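# Pull the lettered cube off a shelf strip and hold it up

## Task

Remove from the shelf the lettered cube that sits on one of its strips, without shifting any other strip by more than a small amount before the cube is clear (shifting one fails the task), then keep the cube motionless, well above the table, in front of the shelf.

## Robot and tools

Robot: two UR-style arms, left_arm and right_arm, each ending in a 16-motor four-digit hand (index, middle, ring, thumb). right_arm has a right hand; left_arm has its mirror image. Bases sit near y = +0.407 (left) and y = -0.430 (right), x near 0, on the table plane.

Scene frame: origin at table-top height midway between the nominal bases; +x out over the table, +y toward left_arm, +z up. Image left/right does not match arm names. Reported end_effector_position (m), end_effector_quat_wxyz and velocities (m/s, rad/s) are in this frame and may be off by a few cm.

Hand point axes (right hand; left hand mirrors, with +x toward its thumb): +z runs along straight fingers to the tips, +x crosses the palm away from the thumb, +y leaves the palm face (palm surface at y = -0.062). Straight fingertips reach about z = +0.12. A rigid mast sticks out near the wrist on the palm side and can strike things.

The 48-number row (each value in [-1, 1]), always full even if one arm moves: left_arm dx, dy, dz, rx, ry, rz; then left hand's 16 motor goals; left_gripper current_limit, speed; then the same 24 for right_arm and right_gripper. Motor order per hand: index_mcp, index_abd, index_pip, index_dip, middle_mcp, middle_abd, middle_pip, middle_dip, ring_mcp, ring_abd, ring_pip, ring_dip, thumb_cmc, thumb_axl, thumb_mcp, thumb_ipl. Result lists (hand_goal, hand_measured, hand_current_ma, hand_state) use the same order.

Pose numbers are offsets, not poses: they are measured from that arm's Hand target at the start of the action or move, along the Hand target's own axes. 1.0 = 0.6 m for dx/dy/dz and 180 degrees for rx/ry/rz (one rotation vector). Every row in an action counts from that same start, not from the prior row; repeating an offset moves further. Six zeros re-request the current Hand target. Orientation commands are clipped to within 32 degrees of the measured one.

Motor goals are absolute positions scaled between each hinge's stops; 0 is a real goal, so to leave a hand unchanged resend its hand_goal, hand_current_limit and hand_speed. Toward -1: _mcp curls a finger into the palm (straight at +0.75), _abd swings it sideways away from the thumb (straight at 0), _pip and _dip bend the middle and last joints (straight at +0.58 and +0.70); thumb_cmc brings the thumb in front of the palm (straight +0.71), thumb_axl rolls it (straight +0.68), thumb_mcp and thumb_ipl bend it (straight +0.23, +0.17). current_limit maps -1..+1 to 0..550 mA (minimum 11 mA); speed sets goal slew at (speed+1)/2 of 8.5 rad/s. Start values: current_limit +0.4, speed -0.6. A motor above 495 mA for 5 s accumulated shuts off for 10 s and drops what it holds.

Tools:
- execute_actions(actions, cameras): actions is a list of actions; each action is up to 15 rows at 1/30 s per row, last row held to fill 15. An empty list returns images and the full state. cameras: names, ["all"], or [].
- move(target, speed, blend, stop_force, zero, blocking, cameras): straight-line path of each hand point. target is one 48-number row or up to 15 rows, all offsets from the same starting Hand targets. speed in m/s, 0.002 to 3.6 (default 0.25), rotations up to twice that in rad/s; one value or one per target. blend in m rounds corners (0 = stop at each). stop_force 3 to 120 N ends an arm's path on felt push (not reliable for light loose objects or while rotating; omit it when backing away from a contact). zero resets force baseline (default true). blocking=false returns early; not allowed with stop_force. Paths do not avoid obstacles; keep paths away from an arm's own base. Result adds a move: line (done, off_target, moving, held, fault; limits=paced/held).
- wait(seconds 0 to 10), stop(), zoom_image(camera, region [x0,y0,x1,y1] pixels, at most 504x504), show_instructions(), zero_wrist_force(arm), read_manual(section), finished_scene(scene 1 to 3).

Cameras: cam_high, cam_low, cam_left_wrist, cam_right_wrist, each 896x504.

Results: Hand target is the last commanded pose; the hand often rests short of it. Joint velocities may read "within noise". Wrist force/torque are in the end effector axes, zeroed at scene start; a third line gives the peak since the last report. Joint torques include arm weight.

Avoid: fast or deep contact (the arms are stiff; pressing past a firm surface trips a fault). Contact torque at a joint limit (141 N m big joints, 26.3 N m wrist) or about 150 N outside force stops that arm for 10 s. Do not collide or press the arms against each other, or close one hand on the other's fingers. Do not drop things, release moving parts, slam, or let anything leave the table. Motors heating to 85 °C brake the arm for 30 s or more; avoid long stretched holds or pushing toward unreachable poses. Here especially: do not drag neighbouring strips while extracting the cube.

Each tool is called after "Emit:" as name(argument=value, ...), one argument or row to a line, values as JSON.

Reference images:

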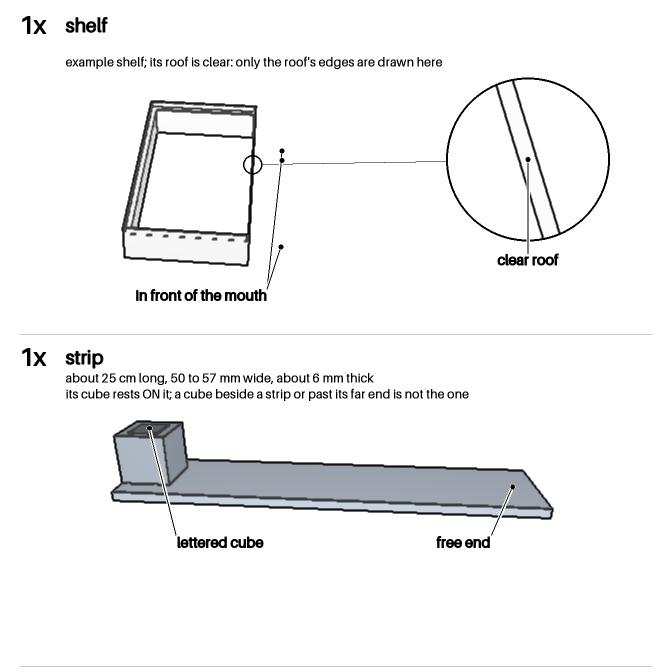

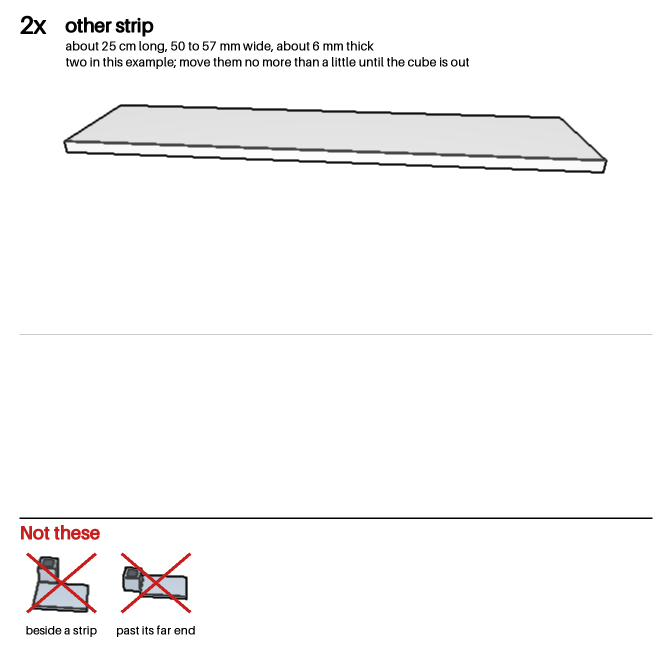

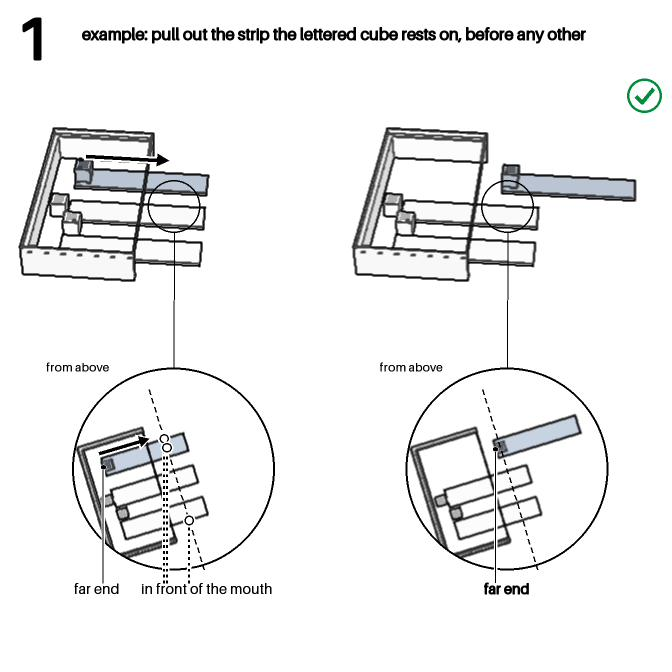

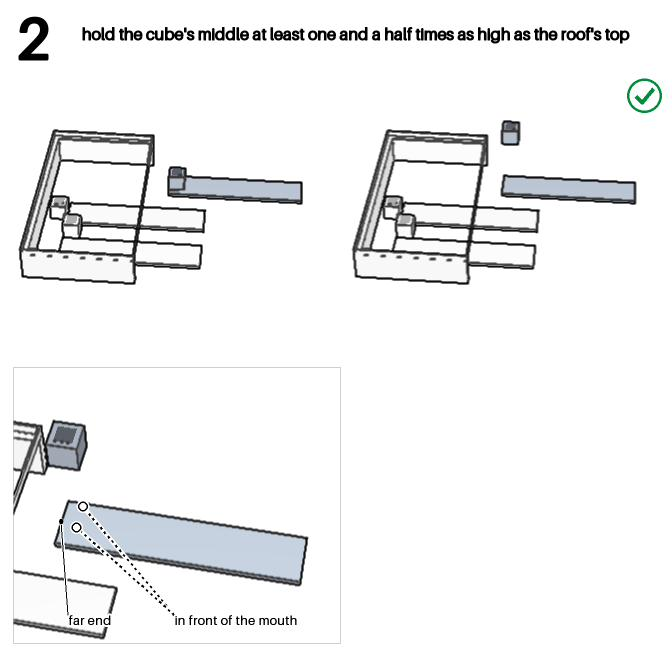

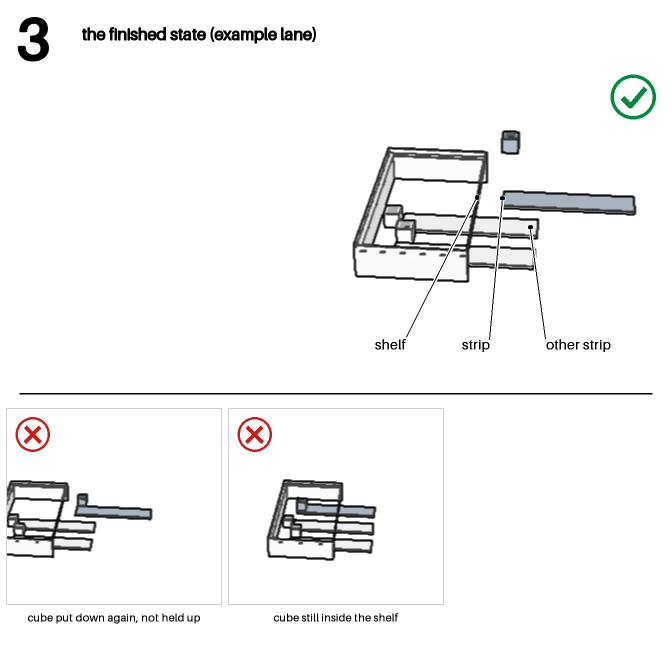

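## Session

Emit:
execute_actions(
  actions=[],
)

Scene clock: 0.00 s.
left_arm: end_effector_position=(+0.3577, +0.5495, +0.2188) hand_goal=(+0.754, +0.000, +0.576, +0.696, +0.754, +0.000, +0.576, +0.696, +0.754, +0.000, +0.576, +0.696, +0.714, +0.678, +0.226, +0.168) hand_measured=(+0.754, +0.000, +0.576, +0.696, +0.754, +0.000, +0.576, +0.696, +0.754, +0.000, +0.576, +0.696, +0.714, +0.678, +0.226, +0.168) hand_current_ma=(+0, +0, +0, +0, +0, +0, +0, +0, +0, +0, +0, +0, +0, +0, +0, +0) hand_state=(goal, goal, goal, goal, goal, goal, goal, goal, goal, goal, goal, goal, goal, goal, goal, goal) hand_current_limit=0.40 hand_speed=-0.60 end_effector_quat_wxyz=(-0.140, +0.301, +0.942, -0.044) | right_arm: end_effector_position=(+0.8667, -0.5324, +0.2487) hand_goal=(+0.754, +0.000, +0.576, +0.696, +0.754, +0.000, +0.576, +0.696, +0.754, +0.000, +0.576, +0.696, +0.714, +0.678, +0.226, +0.168) hand_measured=(+0.754, +0.000, +0.576, +0.696, +0.754, +0.000, +0.576, +0.696, +0.754, +0.000, +0.576, +0.696, +0.714, +0.678, +0.226, +0.168) hand_current_ma=(+0, +0, +0, +0, +0, +0, +0, +0, +0, +0, +0, +0, +0, +0, +0, +0) hand_state=(goal, goal, goal, goal, goal, goal, goal, goal, goal, goal, goal, goal, goal, goal, goal, goal) hand_current_limit=0.40 hand_speed=-0.60 end_effector_quat_wxyz=(+0.638, +0.537, +0.497, +0.241)
Joint positions: left_arm=[3.684 -1.282 -2.109 -1.579 1.715 -0.454] | right_arm=[-0.256 -0.483 1.283 -3.87 -1.821 -0.367]
Joint velocities: within noise
Joint torques (N m): no reading
Wrist force (N): no reading
Wrist torque (N m): no reading
Wrist force, peak (N): no reading
Hand target: left_arm +0.3577, +0.5495, +0.2188; -0.140, +0.301, +0.942, -0.044 | right_arm +0.8667, -0.5324, +0.2487; +0.638, +0.537, +0.497, +0.241

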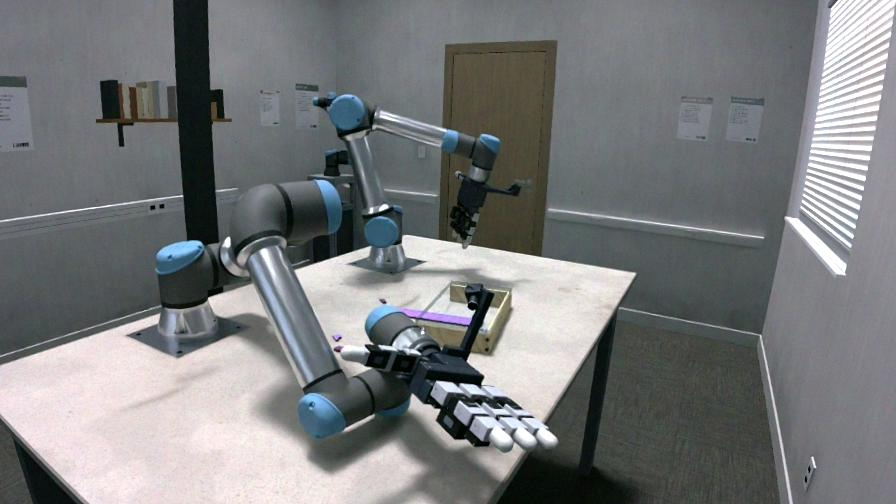

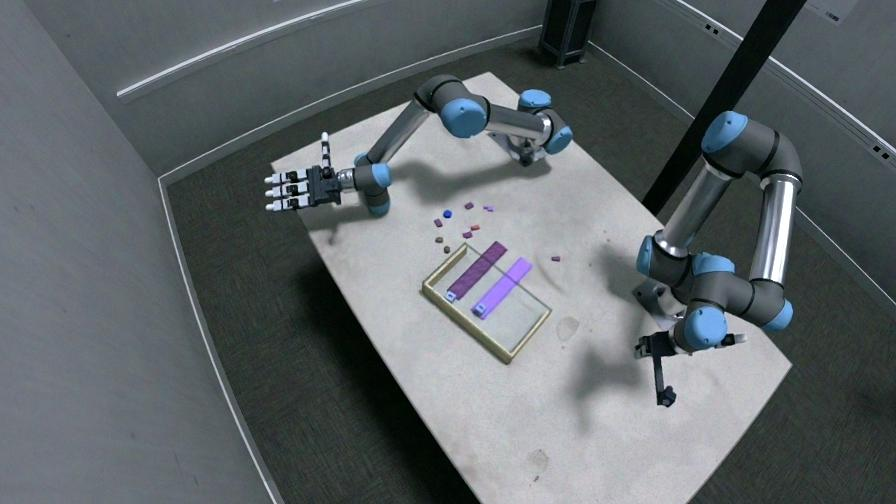

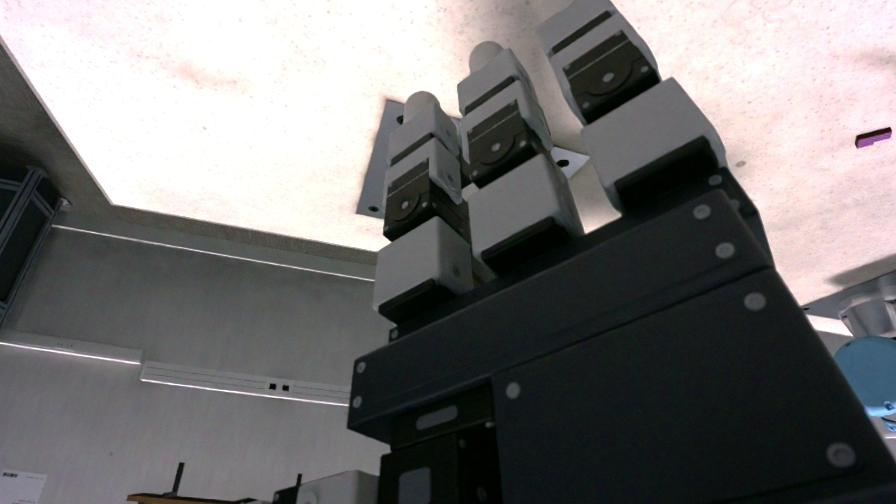

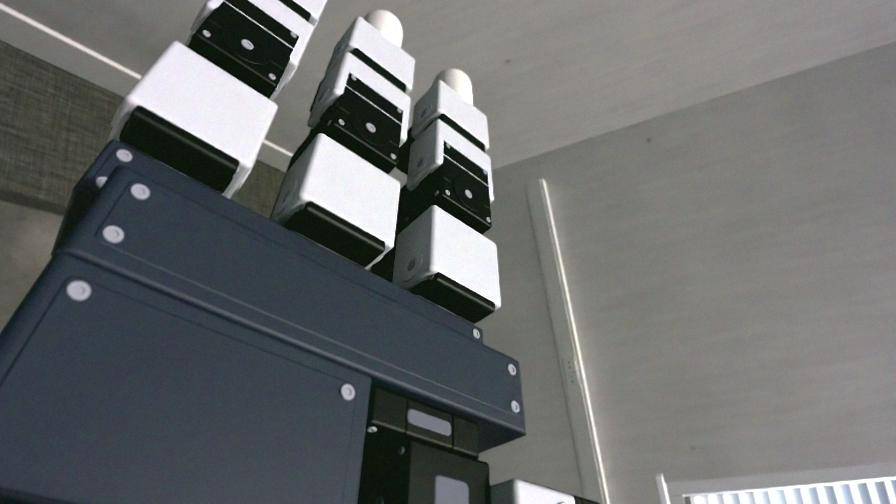

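Emit:
zoom_image(
  camera="cam_low",
  region=[400, 180, 600, 380],
)

Emit:
zoom_image(
  camera="cam_high",
  region=[300, 240, 540, 380],
)

Scaled by 2.520 from the camera's 896x504 image, which has a finer 1280x720 frame.

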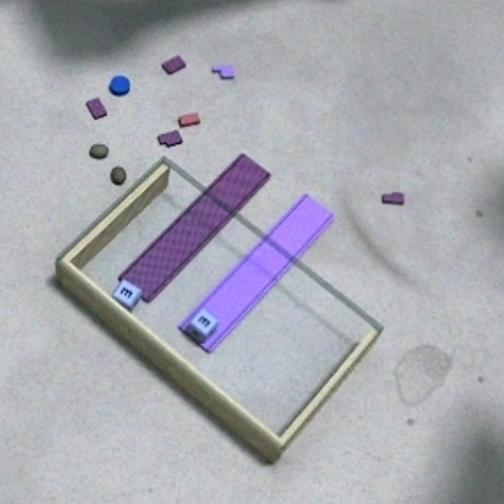

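Scaled by 2.100 from the camera's 896x504 image, which has a finer 1280x720 frame.

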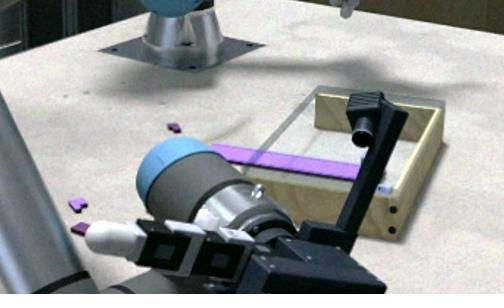

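Emit:
zoom_image(
  camera="cam_low",
  region=[590, 210, 790, 370],
)

Emit:
zoom_image(
  camera="cam_low",
  region=[440, 60, 640, 220],
)

Emit:
zoom_image(
  camera="cam_low",
  region=[410, 230, 560, 370],
)

Scaled by 2.520 from the camera's 896x504 image, which has a finer 1280x720 frame.

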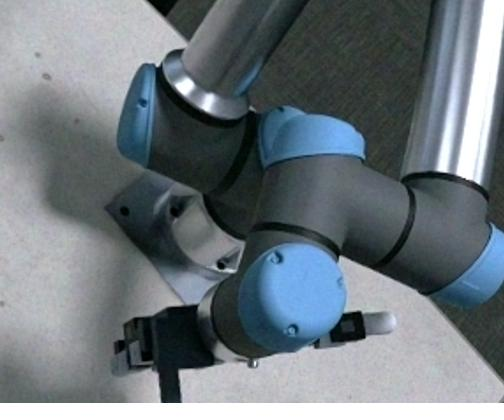

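Scaled by 2.520 from the camera's 896x504 image, which has a finer 1280x720 frame.

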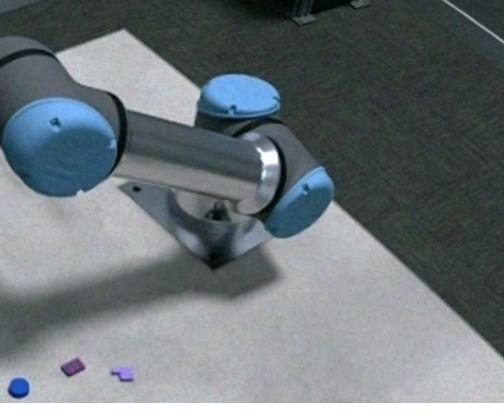

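Scaled by 3.360 from the camera's 896x504 image, which has a finer 1280x720 frame.

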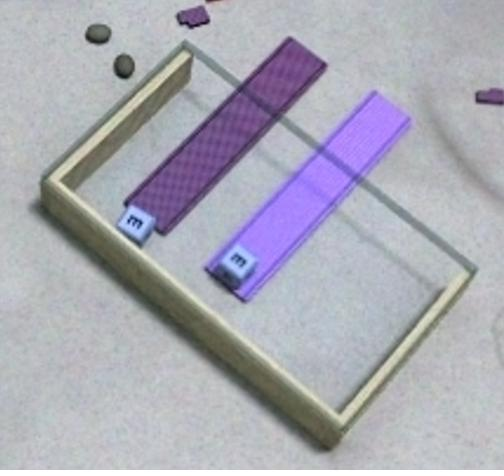

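Emit:
move(
  target=[-0.582,-0.6677,0.005,-0.0797,-0.0536,0.2313, 0.3425,-0.083,0.1387,0.6957,0.3425,0.083,0.1387,0.6957,-0.342,0,-0.445,0.261,0.714,0.678,0.226,0.168,0.4,-0.6, 0,0,0,0,0,0, 0.754,0,0.576,0.696,0.754,0,0.576,0.696,0.754,0,0.576,0.696,0.714,0.678,0.226,0.168,0.4,-0.6],
  cameras=["all"],
)

Scene clock: 14.70 s.
left_arm: end_effector_position=(+0.4065, +0.0207, +0.2005) hand_goal=(+0.342, -0.082, +0.138, +0.696, +0.342, +0.084, +0.138, +0.696, -0.342, +0.000, -0.444, +0.262, +0.714, +0.678, +0.226, +0.168) hand_measured=(+0.348, -0.080, +0.144, +0.696, +0.350, +0.080, +0.144, +0.696, -0.324, +0.000, -0.438, +0.264, +0.714, +0.678, +0.224, +0.168) hand_current_ma=(+7, +1, +5, +0, +7, -3, +5, +0, +27, +0, +4, +2, +0, +0, -2, +0) hand_state=(goal, goal, goal, goal, goal, goal, goal, goal, goal, goal, goal, goal, goal, goal, goal, goal) hand_current_limit=0.40 hand_speed=-0.60 end_effector_quat_wxyz=(+0.000, +0.625, +0.780, +0.000) | right_arm: end_effector_position=(+0.8667, -0.5324, +0.2487) hand_goal=(+0.754, +0.000, +0.576, +0.696, +0.754, +0.000, +0.576, +0.696, +0.754, +0.000, +0.576, +0.696, +0.714, +0.678, +0.226, +0.168) hand_measured=(+0.760, +0.000, +0.576, +0.696, +0.760, +0.000, +0.576, +0.696, +0.760, +0.000, +0.576, +0.696, +0.720, +0.678, +0.226, +0.168) hand_current_ma=(+9, +0, +1, +0, +9, +0, +1, +0, +9, +0, +1, +0, +8, -1, +0, +0) hand_state=(goal, goal, goal, goal, goal, goal, goal, goal, goal, goal, goal, goal, goal, goal, goal, goal) hand_current_limit=0.40 hand_speed=-0.60 end_effector_quat_wxyz=(+0.638, +0.537, +0.497, +0.241)
Joint positions: left_arm=[2.478 -1.688 -1.859 -1.165 1.57 -0.91] | right_arm=[-0.256 -0.483 1.283 -3.87 -1.821 -0.367]
Joint torques (N m): left_arm=[-8.3 18.35 27.02 4.14 2.15 -2.47] | right_arm=[-0.14 -60.57 -15.4 -2.23 0.01 -0.04]
Wrist force (N): left_arm=[0.7 -0.4 0.3] | right_arm=[-0.3 -0.1 -0.1]
Wrist torque (N m): left_arm=[0.03 -0.09 0.13] | right_arm=[-0.01 0.05 -0.03]
Wrist force, peak (N): left_arm=[0.6 1.2 0.2] | right_arm=[-0.8 -0.1 0.2]
Hand target: left_arm +0.4065, +0.0206, +0.2005; +0.000, +0.625, +0.780, +0.000 | right_arm +0.8667, -0.5324, +0.2487; +0.638, +0.537, +0.497, +0.241
Off the commanded pose: left_arm 0.000 m, 0 deg | right_arm 0.000 m, 0 deg.
move: done
camera_calibration:
cam_left_wrist: T_world_to_cam=[[-0.431712, -0.901115, 0.0402051, 0.142572], [-0.596397, 0.318598, 0.736753, 0.0417614], [-0.676709, 0.294087, -0.674965, 0.528049], [0, 0, 0, 1]] pos_world=[0.443792, -0.040124, 0.319915]

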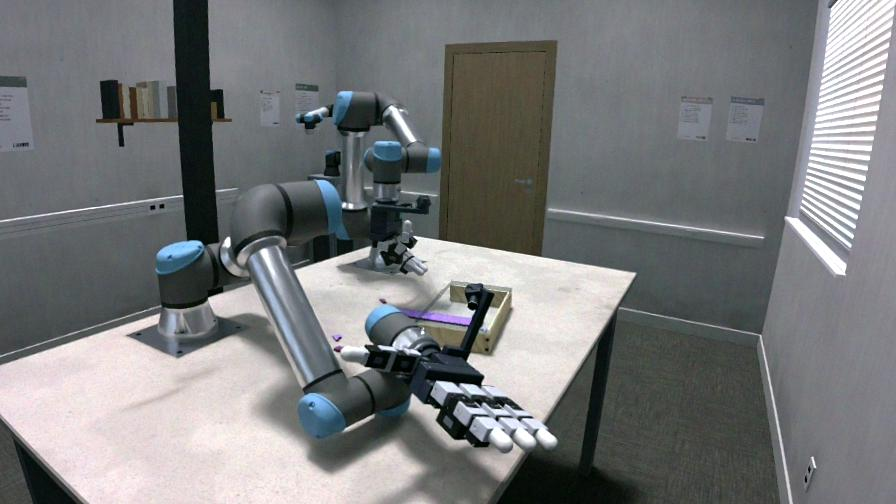

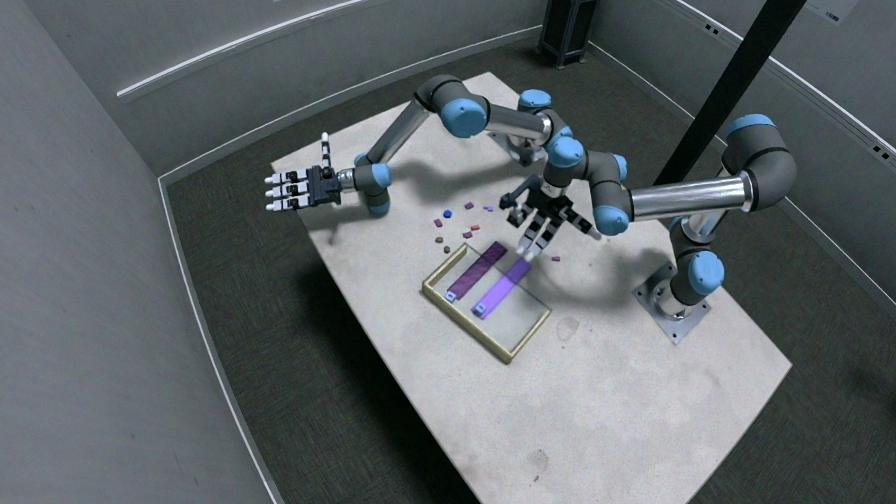

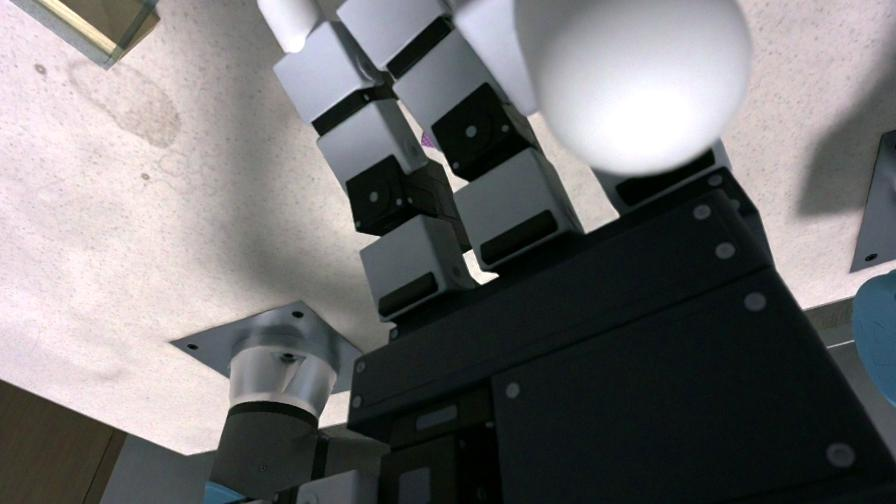

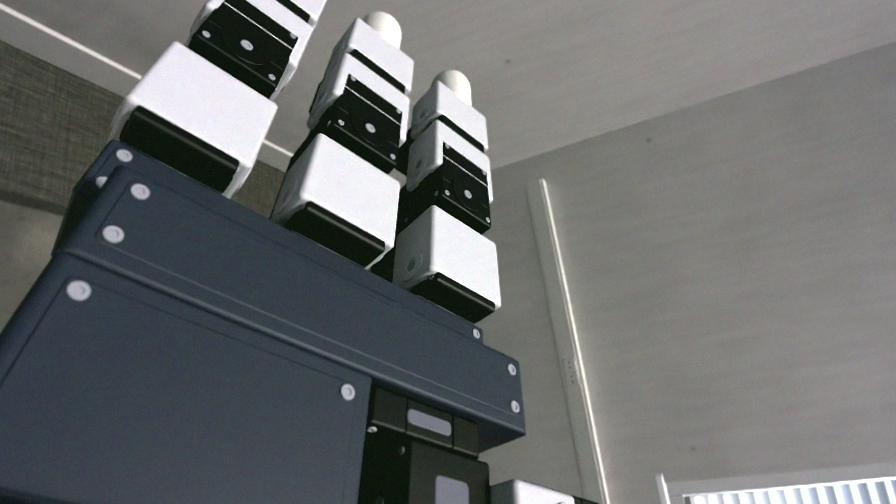

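Emit:
zoom_image(
  camera="cam_low",
  region=[440, 140, 640, 340],
)

Emit:
zoom_image(
  camera="cam_low",
  region=[610, 220, 750, 360],
)

Emit:
zoom_image(
  camera="cam_high",
  region=[340, 200, 540, 370],
)

Scaled by 2.520 from the camera's 896x504 image, which has a finer 1280x720 frame.

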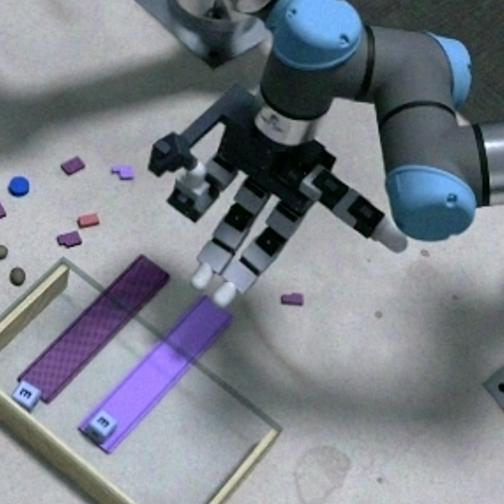

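Scaled by 3.600 from the camera's 896x504 image, which has a finer 1280x720 frame.

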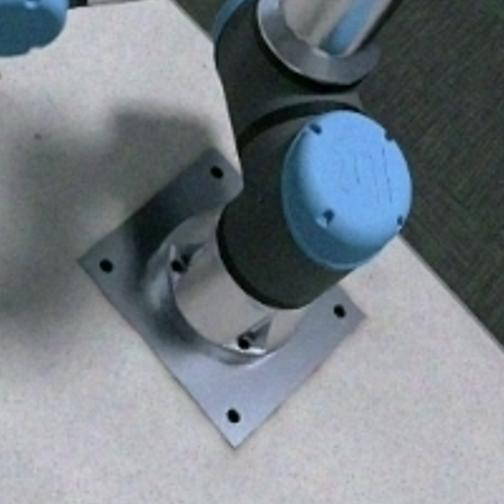

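Scaled by 2.520 from the camera's 896x504 image, which has a finer 1280x720 frame.

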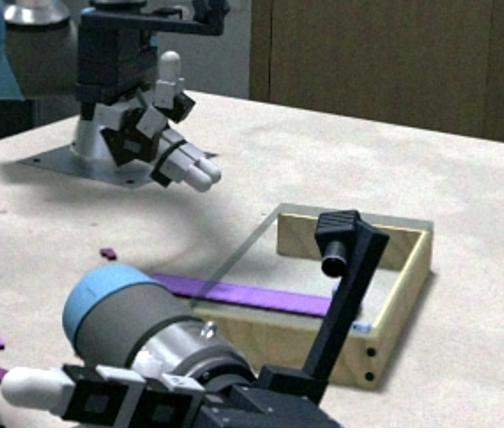

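Emit:
move(
  target=[0,-0.0333,0.1667,0,0,0, 0.3425,-0.083,0.1387,0.6957,0.3425,0.083,0.1387,0.6957,-0.342,0,-0.445,0.261,0.714,0.678,0.226,0.168,0.4,-0.6, 0,0,0,0,0,0, 0.754,0,0.576,0.696,0.754,0,0.576,0.696,0.754,0,0.576,0.696,0.714,0.678,0.226,0.168,0.4,-0.6],
  speed=0.15,
  cameras=["cam_high","cam_low"],
)

Emit:
zoom_image(
  camera="cam_low",
  region=[460, 180, 620, 340],
)

Emit:
zoom_image(
  camera="cam_high",
  region=[360, 240, 520, 350],
)

Scene clock: 19.47 s.
left_arm: end_effector_position=(+0.3870, +0.0162, +0.1006) hand_goal=(+0.342, -0.082, +0.138, +0.696, +0.342, +0.084, +0.138, +0.696, -0.342, +0.000, -0.444, +0.262, +0.714, +0.678, +0.226, +0.168) hand_measured=(+0.348, -0.080, +0.144, +0.696, +0.350, +0.080, +0.144, +0.696, -0.324, +0.000, -0.438, +0.264, +0.714, +0.678, +0.224, +0.168) hand_current_ma=(+7, +1, +5, +0, +7, -3, +5, +0, +27, +0, +4, +2, +0, +0, -2, +0) hand_state=(goal, goal, goal, goal, goal, goal, goal, goal, goal, goal, goal, goal, goal, goal, goal, goal) hand_current_limit=0.40 hand_speed=-0.60 end_effector_quat_wxyz=(+0.000, +0.625, +0.780, +0.000) | right_arm: end_effector_position=(+0.8667, -0.5324, +0.2487) hand_goal=(+0.754, +0.000, +0.576, +0.696, +0.754, +0.000, +0.576, +0.696, +0.754, +0.000, +0.576, +0.696, +0.714, +0.678, +0.226, +0.168) hand_measured=(+0.760, +0.000, +0.576, +0.696, +0.760, +0.000, +0.576, +0.696, +0.760, +0.000, +0.576, +0.696, +0.720, +0.678, +0.226, +0.168) hand_current_ma=(+9, +0, +1, +0, +9, +0, +1, +0, +9, +0, +1, +0, +8, -1, +0, +0) hand_state=(goal, goal, goal, goal, goal, goal, goal, goal, goal, goal, goal, goal, goal, goal, goal, goal) hand_current_limit=0.40 hand_speed=-0.60 end_effector_quat_wxyz=(+0.638, +0.537, +0.497, +0.241)
Joint positions: left_arm=[2.447 -1.801 -2.019 -0.892 1.57 -0.941] | right_arm=[-0.256 -0.483 1.283 -3.87 -1.821 -0.367]
Joint torques (N m): left_arm=[-7.29 20.78 12.89 3.87 2.34 -2.35] | right_arm=[-0.34 -61.05 -16.26 -2.11 -0.06 -0.01]
Wrist force (N): left_arm=[0.5 -0.7 0.2] | right_arm=[-0.5 0.2 -0.1]
Wrist torque (N m): left_arm=[0.02 -0.09 0.12] | right_arm=[0.04 0.07 -0.03]
Wrist force, peak (N): left_arm=[0.6 -0.8 0.9] | right_arm=[-0.4 0.2 -0.3]
Hand target: left_arm +0.3870, +0.0161, +0.1005; +0.000, +0.625, +0.780, +0.000 | right_arm +0.8667, -0.5324, +0.2487; +0.638, +0.537, +0.497, +0.241
Off the commanded pose: left_arm 0.000 m, 0 deg | right_arm 0.000 m, 0 deg.
move: done
Images, in order (width x height): cam_high 896x504, cam_low 896x504.

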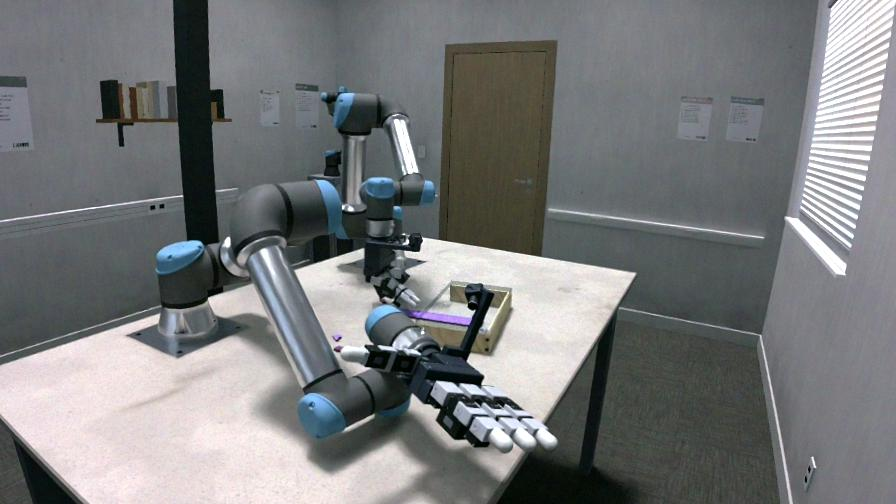

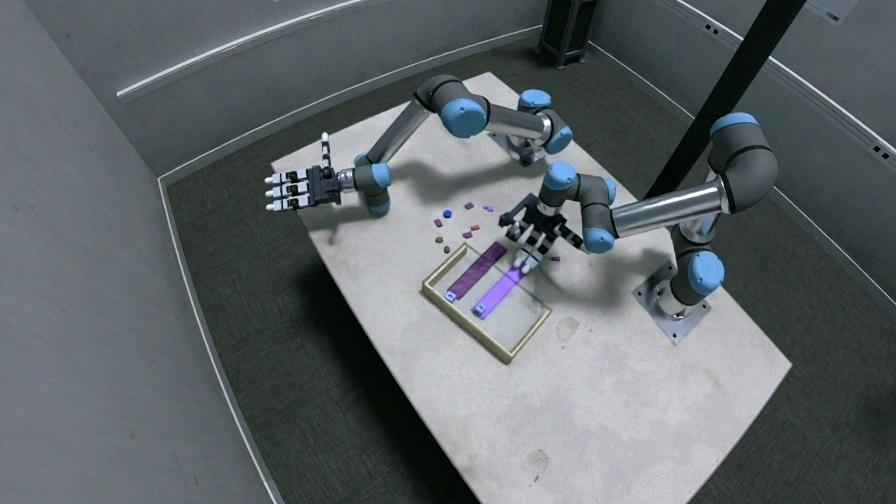

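Scaled by 3.150 from the camera's 896x504 image, which has a finer 1280x720 frame.

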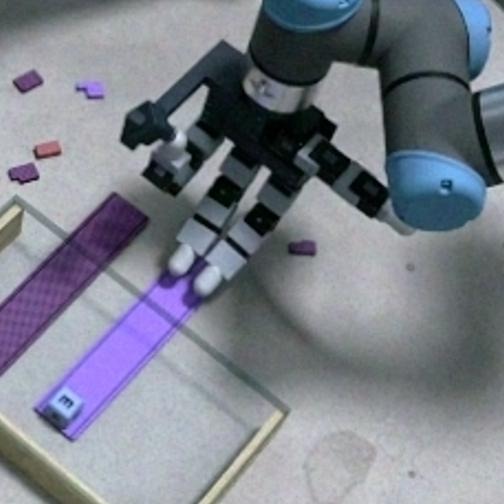

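Scaled by 3.150 from the camera's 896x504 image, which has a finer 1280x720 frame.

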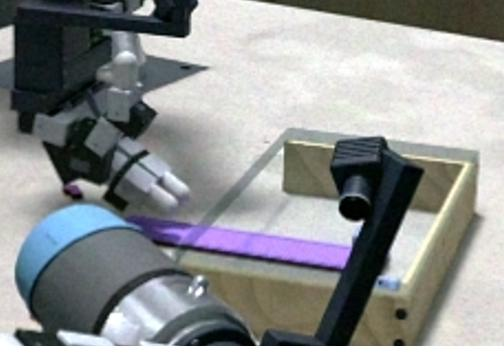

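Emit:
move(
  target=[0,0,0.05,0,0,0, 0.3425,-0.083,0.1387,0.6957,0.3425,0.083,0.1387,0.6957,-0.342,0,-0.445,0.261,0.714,0.678,0.226,0.168,0.4,-0.6, 0,0,0,0,0,0, 0.754,0,0.576,0.696,0.754,0,0.576,0.696,0.754,0,0.576,0.696,0.714,0.678,0.226,0.168,0.4,-0.6],
  speed=0.02,
  stop_force=5,
  cameras=["cam_low"],
)

Emit:
zoom_image(
  camera="cam_low",
  region=[460, 180, 620, 340],
)

Scene clock: 22.60 s.
left_arm: end_effector_position=(+0.3870, +0.0161, +0.0760) hand_goal=(+0.342, -0.082, +0.138, +0.696, +0.342, +0.084, +0.138, +0.696, -0.342, +0.000, -0.444, +0.262, +0.714, +0.678, +0.226, +0.168) hand_measured=(+0.320, -0.080, +0.118, +0.686, +0.318, +0.082, +0.118, +0.688, -0.324, +0.000, -0.438, +0.264, +0.714, +0.678, +0.224, +0.168) hand_current_ma=(-37, +1, -30, -12, -40, -1, -29, -7, +27, +0, +4, +2, +0, +0, -2, +0) hand_state=(blocked, goal, blocked, goal, blocked, goal, goal, goal, goal, goal, goal, goal, goal, goal, goal, goal) hand_current_limit=0.40 hand_speed=-0.60 end_effector_quat_wxyz=(+0.000, +0.625, +0.780, +0.000) | right_arm: end_effector_position=(+0.8667, -0.5324, +0.2487) hand_goal=(+0.754, +0.000, +0.576, +0.696, +0.754, +0.000, +0.576, +0.696, +0.754, +0.000, +0.576, +0.696, +0.714, +0.678, +0.226, +0.168) hand_measured=(+0.760, +0.000, +0.576, +0.696, +0.760, +0.000, +0.576, +0.696, +0.760, +0.000, +0.576, +0.696, +0.720, +0.678, +0.226, +0.168) hand_current_ma=(+9, +0, +1, +0, +9, +0, +1, +0, +9, +0, +1, +0, +8, -1, +0, +0) hand_state=(goal, goal, goal, goal, goal, goal, goal, goal, goal, goal, goal, goal, goal, goal, goal, goal) hand_current_limit=0.40 hand_speed=-0.60 end_effector_quat_wxyz=(+0.638, +0.537, +0.497, +0.241)
Joint positions: left_arm=[2.446 -1.844 -2.044 -0.824 1.57 -0.941] | right_arm=[-0.256 -0.483 1.283 -3.87 -1.821 -0.367]
Joint torques (N m): left_arm=[-5.16 36.57 22.28 1.15 0.62 -2.62] | right_arm=[-0.33 -60.43 -16.07 -2.14 -0.07 -0.14]
Wrist force (N): left_arm=[0.7 -0.1 -1.3] | right_arm=[-0.1 -0.3 0.3]
Wrist torque (N m): left_arm=[-0.01 -0.09 0.14] | right_arm=[-0.06 0.00 -0.01]
Wrist force, peak (N): left_arm=[0.4 -1.7 -5.2] | right_arm=[-0.1 -0.1 0.7]
Hand target: left_arm +0.3870, +0.0161, +0.0760; +0.000, +0.625, +0.780, +0.000 (not the last commanded pose) | right_arm +0.8667, -0.5324, +0.2487; +0.638, +0.537, +0.497, +0.241
Off the commanded pose: left_arm 0.006 m, 0 deg | right_arm 0.000 m, 0 deg.
move: contact (left_arm)
Images, in order (width x height): cam_low 896x504.

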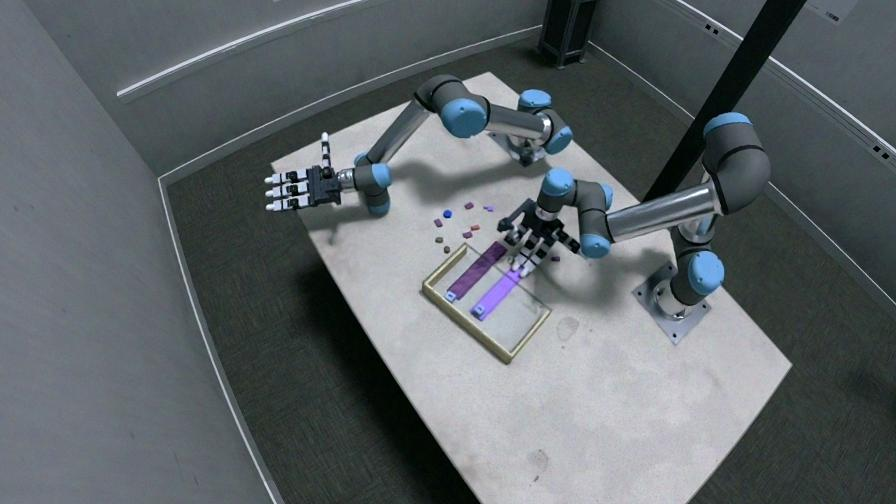

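Scaled by 3.150 from the camera's 896x504 image, which has a finer 1280x720 frame.

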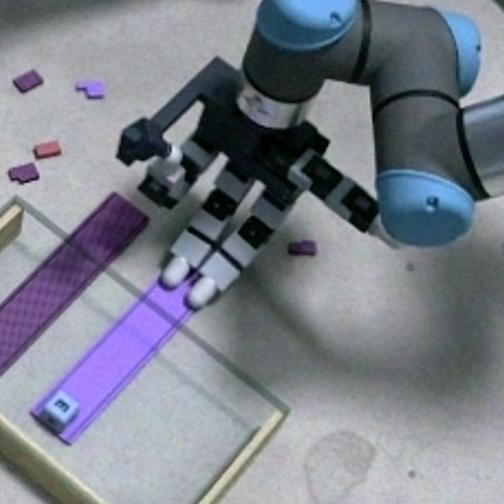

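Emit:
move(
  target=[
    [0,-0.005,0.0067,0,0,0, 0.3425,-0.083,0.1387,0.6957,0.3425,0.083,0.1387,0.6957,-0.342,0,-0.445,0.261,0.714,0.678,0.226,0.168,0.4,-0.6, 0,0,0,0,0,0, 0.754,0,0.576,0.696,0.754,0,0.576,0.696,0.754,0,0.576,0.696,0.714,0.678,0.226,0.168,0.4,-0.6],
    [0.0008,-0.1,0.0067,0,0,0, 0.3425,-0.083,0.1387,0.6957,0.3425,0.083,0.1387,0.6957,-0.342,0,-0.445,0.261,0.714,0.678,0.226,0.168,0.4,-0.6, 0,0,0,0,0,0, 0.754,0,0.576,0.696,0.754,0,0.576,0.696,0.754,0,0.576,0.696,0.714,0.678,0.226,0.168,0.4,-0.6],
  ],
  speed=0.05,
  cameras=["cam_low"],
)

Emit:
zoom_image(
  camera="cam_low",
  region=[460, 180, 620, 340],
)

Scene clock: 25.27 s.
left_arm: end_effector_position=(+0.3285, +0.0035, +0.0720) hand_goal=(+0.342, -0.082, +0.138, +0.696, +0.342, +0.084, +0.138, +0.696, -0.342, +0.000, -0.444, +0.262, +0.714, +0.678, +0.226, +0.168) hand_measured=(+0.294, -0.082, +0.110, +0.688, +0.284, +0.076, +0.108, +0.694, -0.324, +0.000, -0.438, +0.264, +0.714, +0.678, +0.224, +0.168) hand_current_ma=(-111, +0, -46, -8, -144, -6, -53, -1, +27, +0, +4, +2, +0, +0, -2, +0) hand_state=(blocked, goal, blocked, goal, blocked, goal, blocked, goal, goal, goal, goal, goal, goal, goal, goal, goal) hand_current_limit=0.40 hand_speed=-0.60 end_effector_quat_wxyz=(+0.000, +0.625, +0.780, +0.000) | right_arm: end_effector_position=(+0.8667, -0.5324, +0.2487) hand_goal=(+0.754, +0.000, +0.576, +0.696, +0.754, +0.000, +0.576, +0.696, +0.754, +0.000, +0.576, +0.696, +0.714, +0.678, +0.226, +0.168) hand_measured=(+0.760, +0.000, +0.576, +0.696, +0.760, +0.000, +0.576, +0.696, +0.760, +0.000, +0.576, +0.696, +0.720, +0.678, +0.226, +0.168) hand_current_ma=(+9, +0, +1, +0, +9, +0, +1, +0, +9, +0, +1, +0, +8, -1, +0, +0) hand_state=(goal, goal, goal, goal, goal, goal, goal, goal, goal, goal, goal, goal, goal, goal, goal, goal) hand_current_limit=0.40 hand_speed=-0.60 end_effector_quat_wxyz=(+0.638, +0.537, +0.497, +0.241)
Joint positions: left_arm=[2.345 -1.813 -2.101 -0.798 1.57 -1.043] | right_arm=[-0.256 -0.483 1.283 -3.87 -1.821 -0.367]
Joint torques (N m): left_arm=[-7.44 32.33 8.17 3.11 1.33 -2.48] | right_arm=[-0.23 -60.25 -16.09 -2.13 -0.23 -0.05]
Wrist force (N): left_arm=[0.3 0.7 -5.3] | right_arm=[-0.4 -0.1 -0.2]
Wrist torque (N m): left_arm=[0.03 -0.12 0.11] | right_arm=[0.01 0.05 -0.03]
Wrist force, peak (N): left_arm=[0.7 -3.4 -13.2] | right_arm=[-0.8 -0.2 0.4]
Hand target: left_arm +0.3284, +0.0035, +0.0720; +0.000, +0.625, +0.780, +0.000 | right_arm +0.8667, -0.5324, +0.2487; +0.638, +0.537, +0.497, +0.241
Off the commanded pose: left_arm 0.000 m, 0 deg | right_arm 0.000 m, 0 deg.
move: done
Images, in order (width x height): cam_low 896x504.

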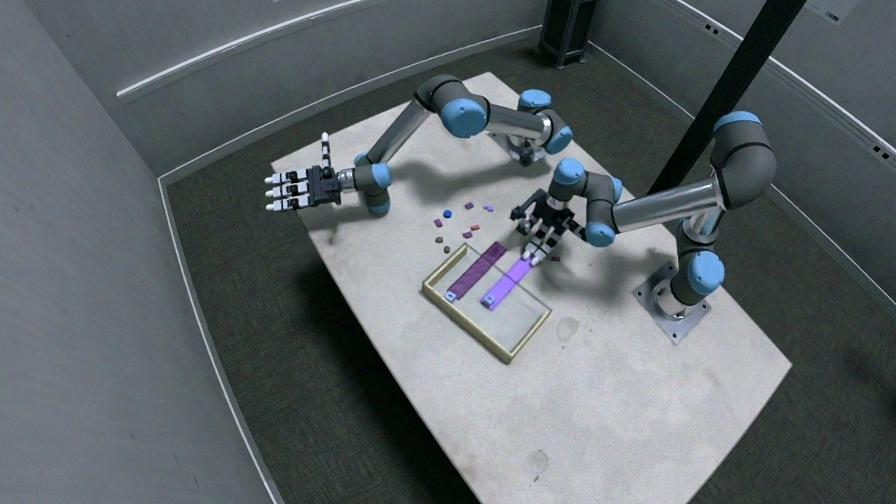

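Scaled by 3.150 from the camera's 896x504 image, which has a finer 1280x720 frame.

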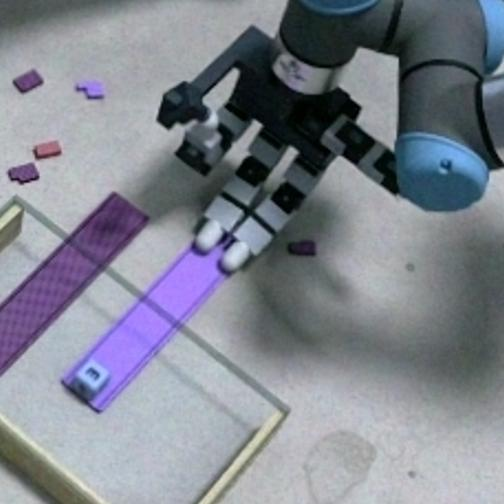

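Emit:
move(
  target=[0.0016,-0.2083,0.001,0,0,0, 0.3425,-0.083,0.1387,0.6957,0.3425,0.083,0.1387,0.6957,-0.342,0,-0.445,0.261,0.714,0.678,0.226,0.168,0.4,-0.6, 0,0,0,0,0,0, 0.754,0,0.576,0.696,0.754,0,0.576,0.696,0.754,0,0.576,0.696,0.714,0.678,0.226,0.168,0.4,-0.6],
  speed=0.08,
  cameras=["cam_low","cam_high"],
)

Emit:
zoom_image(
  camera="cam_low",
  region=[460, 180, 620, 340],
)

Emit:
zoom_image(
  camera="cam_high",
  region=[360, 240, 520, 350],
)

Scene clock: 27.73 s.
left_arm: end_effector_position=(+0.2063, -0.0228, +0.0714) hand_goal=(+0.342, -0.082, +0.138, +0.696, +0.342, +0.084, +0.138, +0.696, -0.342, +0.000, -0.444, +0.262, +0.714, +0.678, +0.226, +0.168) hand_measured=(+0.294, -0.080, +0.110, +0.680, +0.280, +0.076, +0.104, +0.694, -0.324, +0.000, -0.438, +0.264, +0.714, +0.678, +0.224, +0.168) hand_current_ma=(-110, +1, -46, -20, -160, -6, -60, -1, +27, +0, +4, +2, +0, +0, -2, +0) hand_state=(blocked, goal, blocked, goal, blocked, goal, blocked, goal, goal, goal, goal, goal, goal, goal, goal, goal) hand_current_limit=0.40 hand_speed=-0.60 end_effector_quat_wxyz=(+0.000, +0.625, +0.780, +0.000) | right_arm: end_effector_position=(+0.8667, -0.5324, +0.2487) hand_goal=(+0.754, +0.000, +0.576, +0.696, +0.754, +0.000, +0.576, +0.696, +0.754, +0.000, +0.576, +0.696, +0.714, +0.678, +0.226, +0.168) hand_measured=(+0.760, +0.000, +0.576, +0.696, +0.760, +0.000, +0.576, +0.696, +0.760, +0.000, +0.576, +0.696, +0.720, +0.678, +0.226, +0.168) hand_current_ma=(+9, +0, +1, +0, +9, +0, +1, +0, +9, +0, +1, +0, +8, -1, +0, +0) hand_state=(goal, goal, goal, goal, goal, goal, goal, goal, goal, goal, goal, goal, goal, goal, goal, goal) hand_current_limit=0.40 hand_speed=-0.60 end_effector_quat_wxyz=(+0.638, +0.537, +0.497, +0.241)
Joint positions: left_arm=[2.103 -1.778 -2.15 -0.784 1.57 -1.285] | right_arm=[-0.256 -0.483 1.283 -3.87 -1.821 -0.367]
Joint torques (N m): left_arm=[-6.8 23.55 19 1.23 1.39 -2.73] | right_arm=[-0.02 -59.97 -15.41 -2.09 -0.2 -0.04]
Wrist force (N): left_arm=[0.6 1.1 -7.5] | right_arm=[-0.1 0.3 0.2]
Wrist torque (N m): left_arm=[0.07 -0.22 0.13] | right_arm=[0.02 0.01 0.00]
Wrist force, peak (N): left_arm=[0.8 0.7 -7.7] | right_arm=[-0.6 -0.3 -0.1]
Hand target: left_arm +0.2062, -0.0228, +0.0714; +0.000, +0.625, +0.780, +0.000 | right_arm +0.8667, -0.5324, +0.2487; +0.638, +0.537, +0.497, +0.241
Off the commanded pose: left_arm 0.000 m, 0 deg | right_arm 0.000 m, 0 deg.
move: done
Images, in order (width x height): cam_high 896x504, cam_low 896x504.

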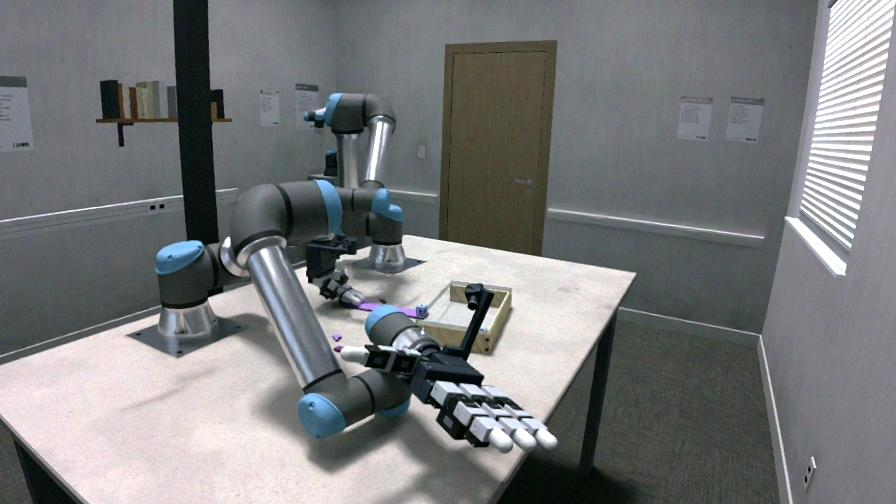

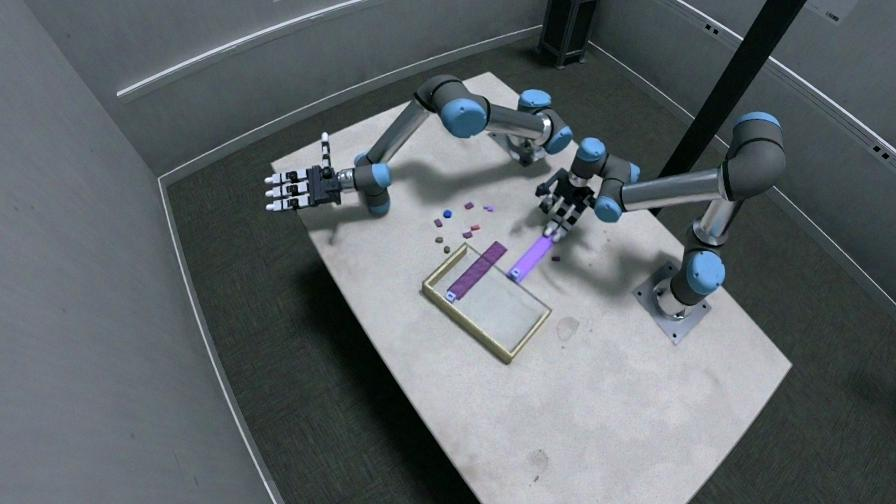

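Scaled by 3.150 from the camera's 896x504 image, which has a finer 1280x720 frame.

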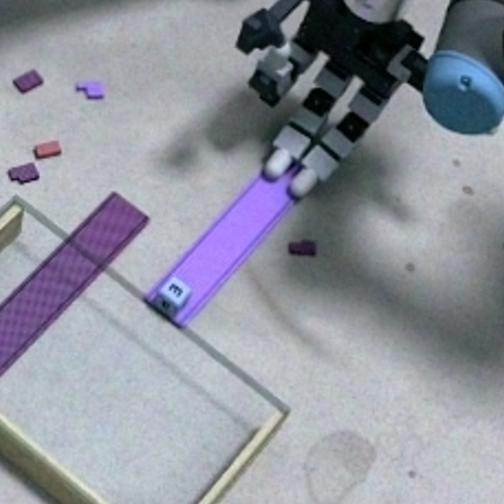

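Scaled by 3.150 from the camera's 896x504 image, which has a finer 1280x720 frame.

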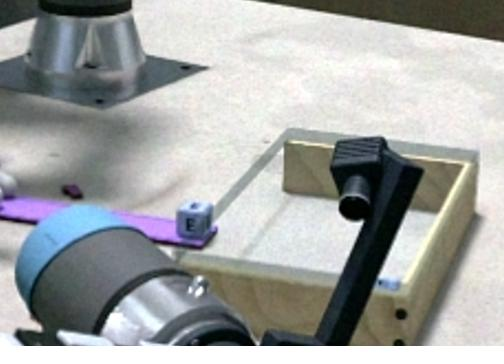

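Emit:
zoom_image(
  camera="cam_low",
  region=[495, 250, 535, 290],
)

Emit:
zoom_image(
  camera="cam_high",
  region=[400, 290, 450, 330],
)

Scaled by 12.600 from the camera's 896x504 image, which has a finer 1280x720 frame.

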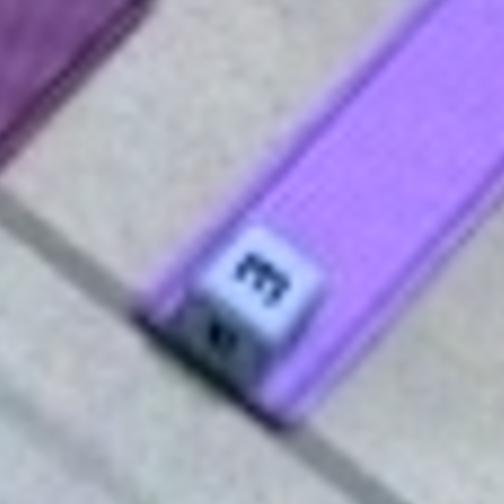

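Scaled by 10.080 from the camera's 896x504 image, which has a finer 1280x720 frame.

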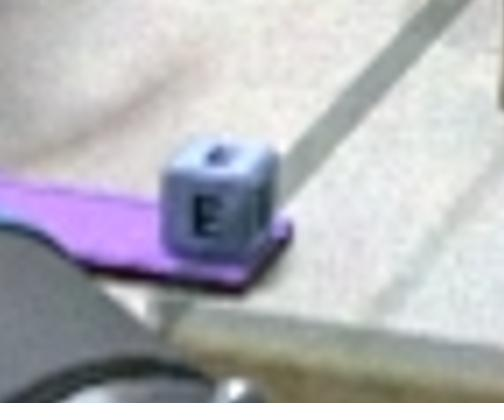

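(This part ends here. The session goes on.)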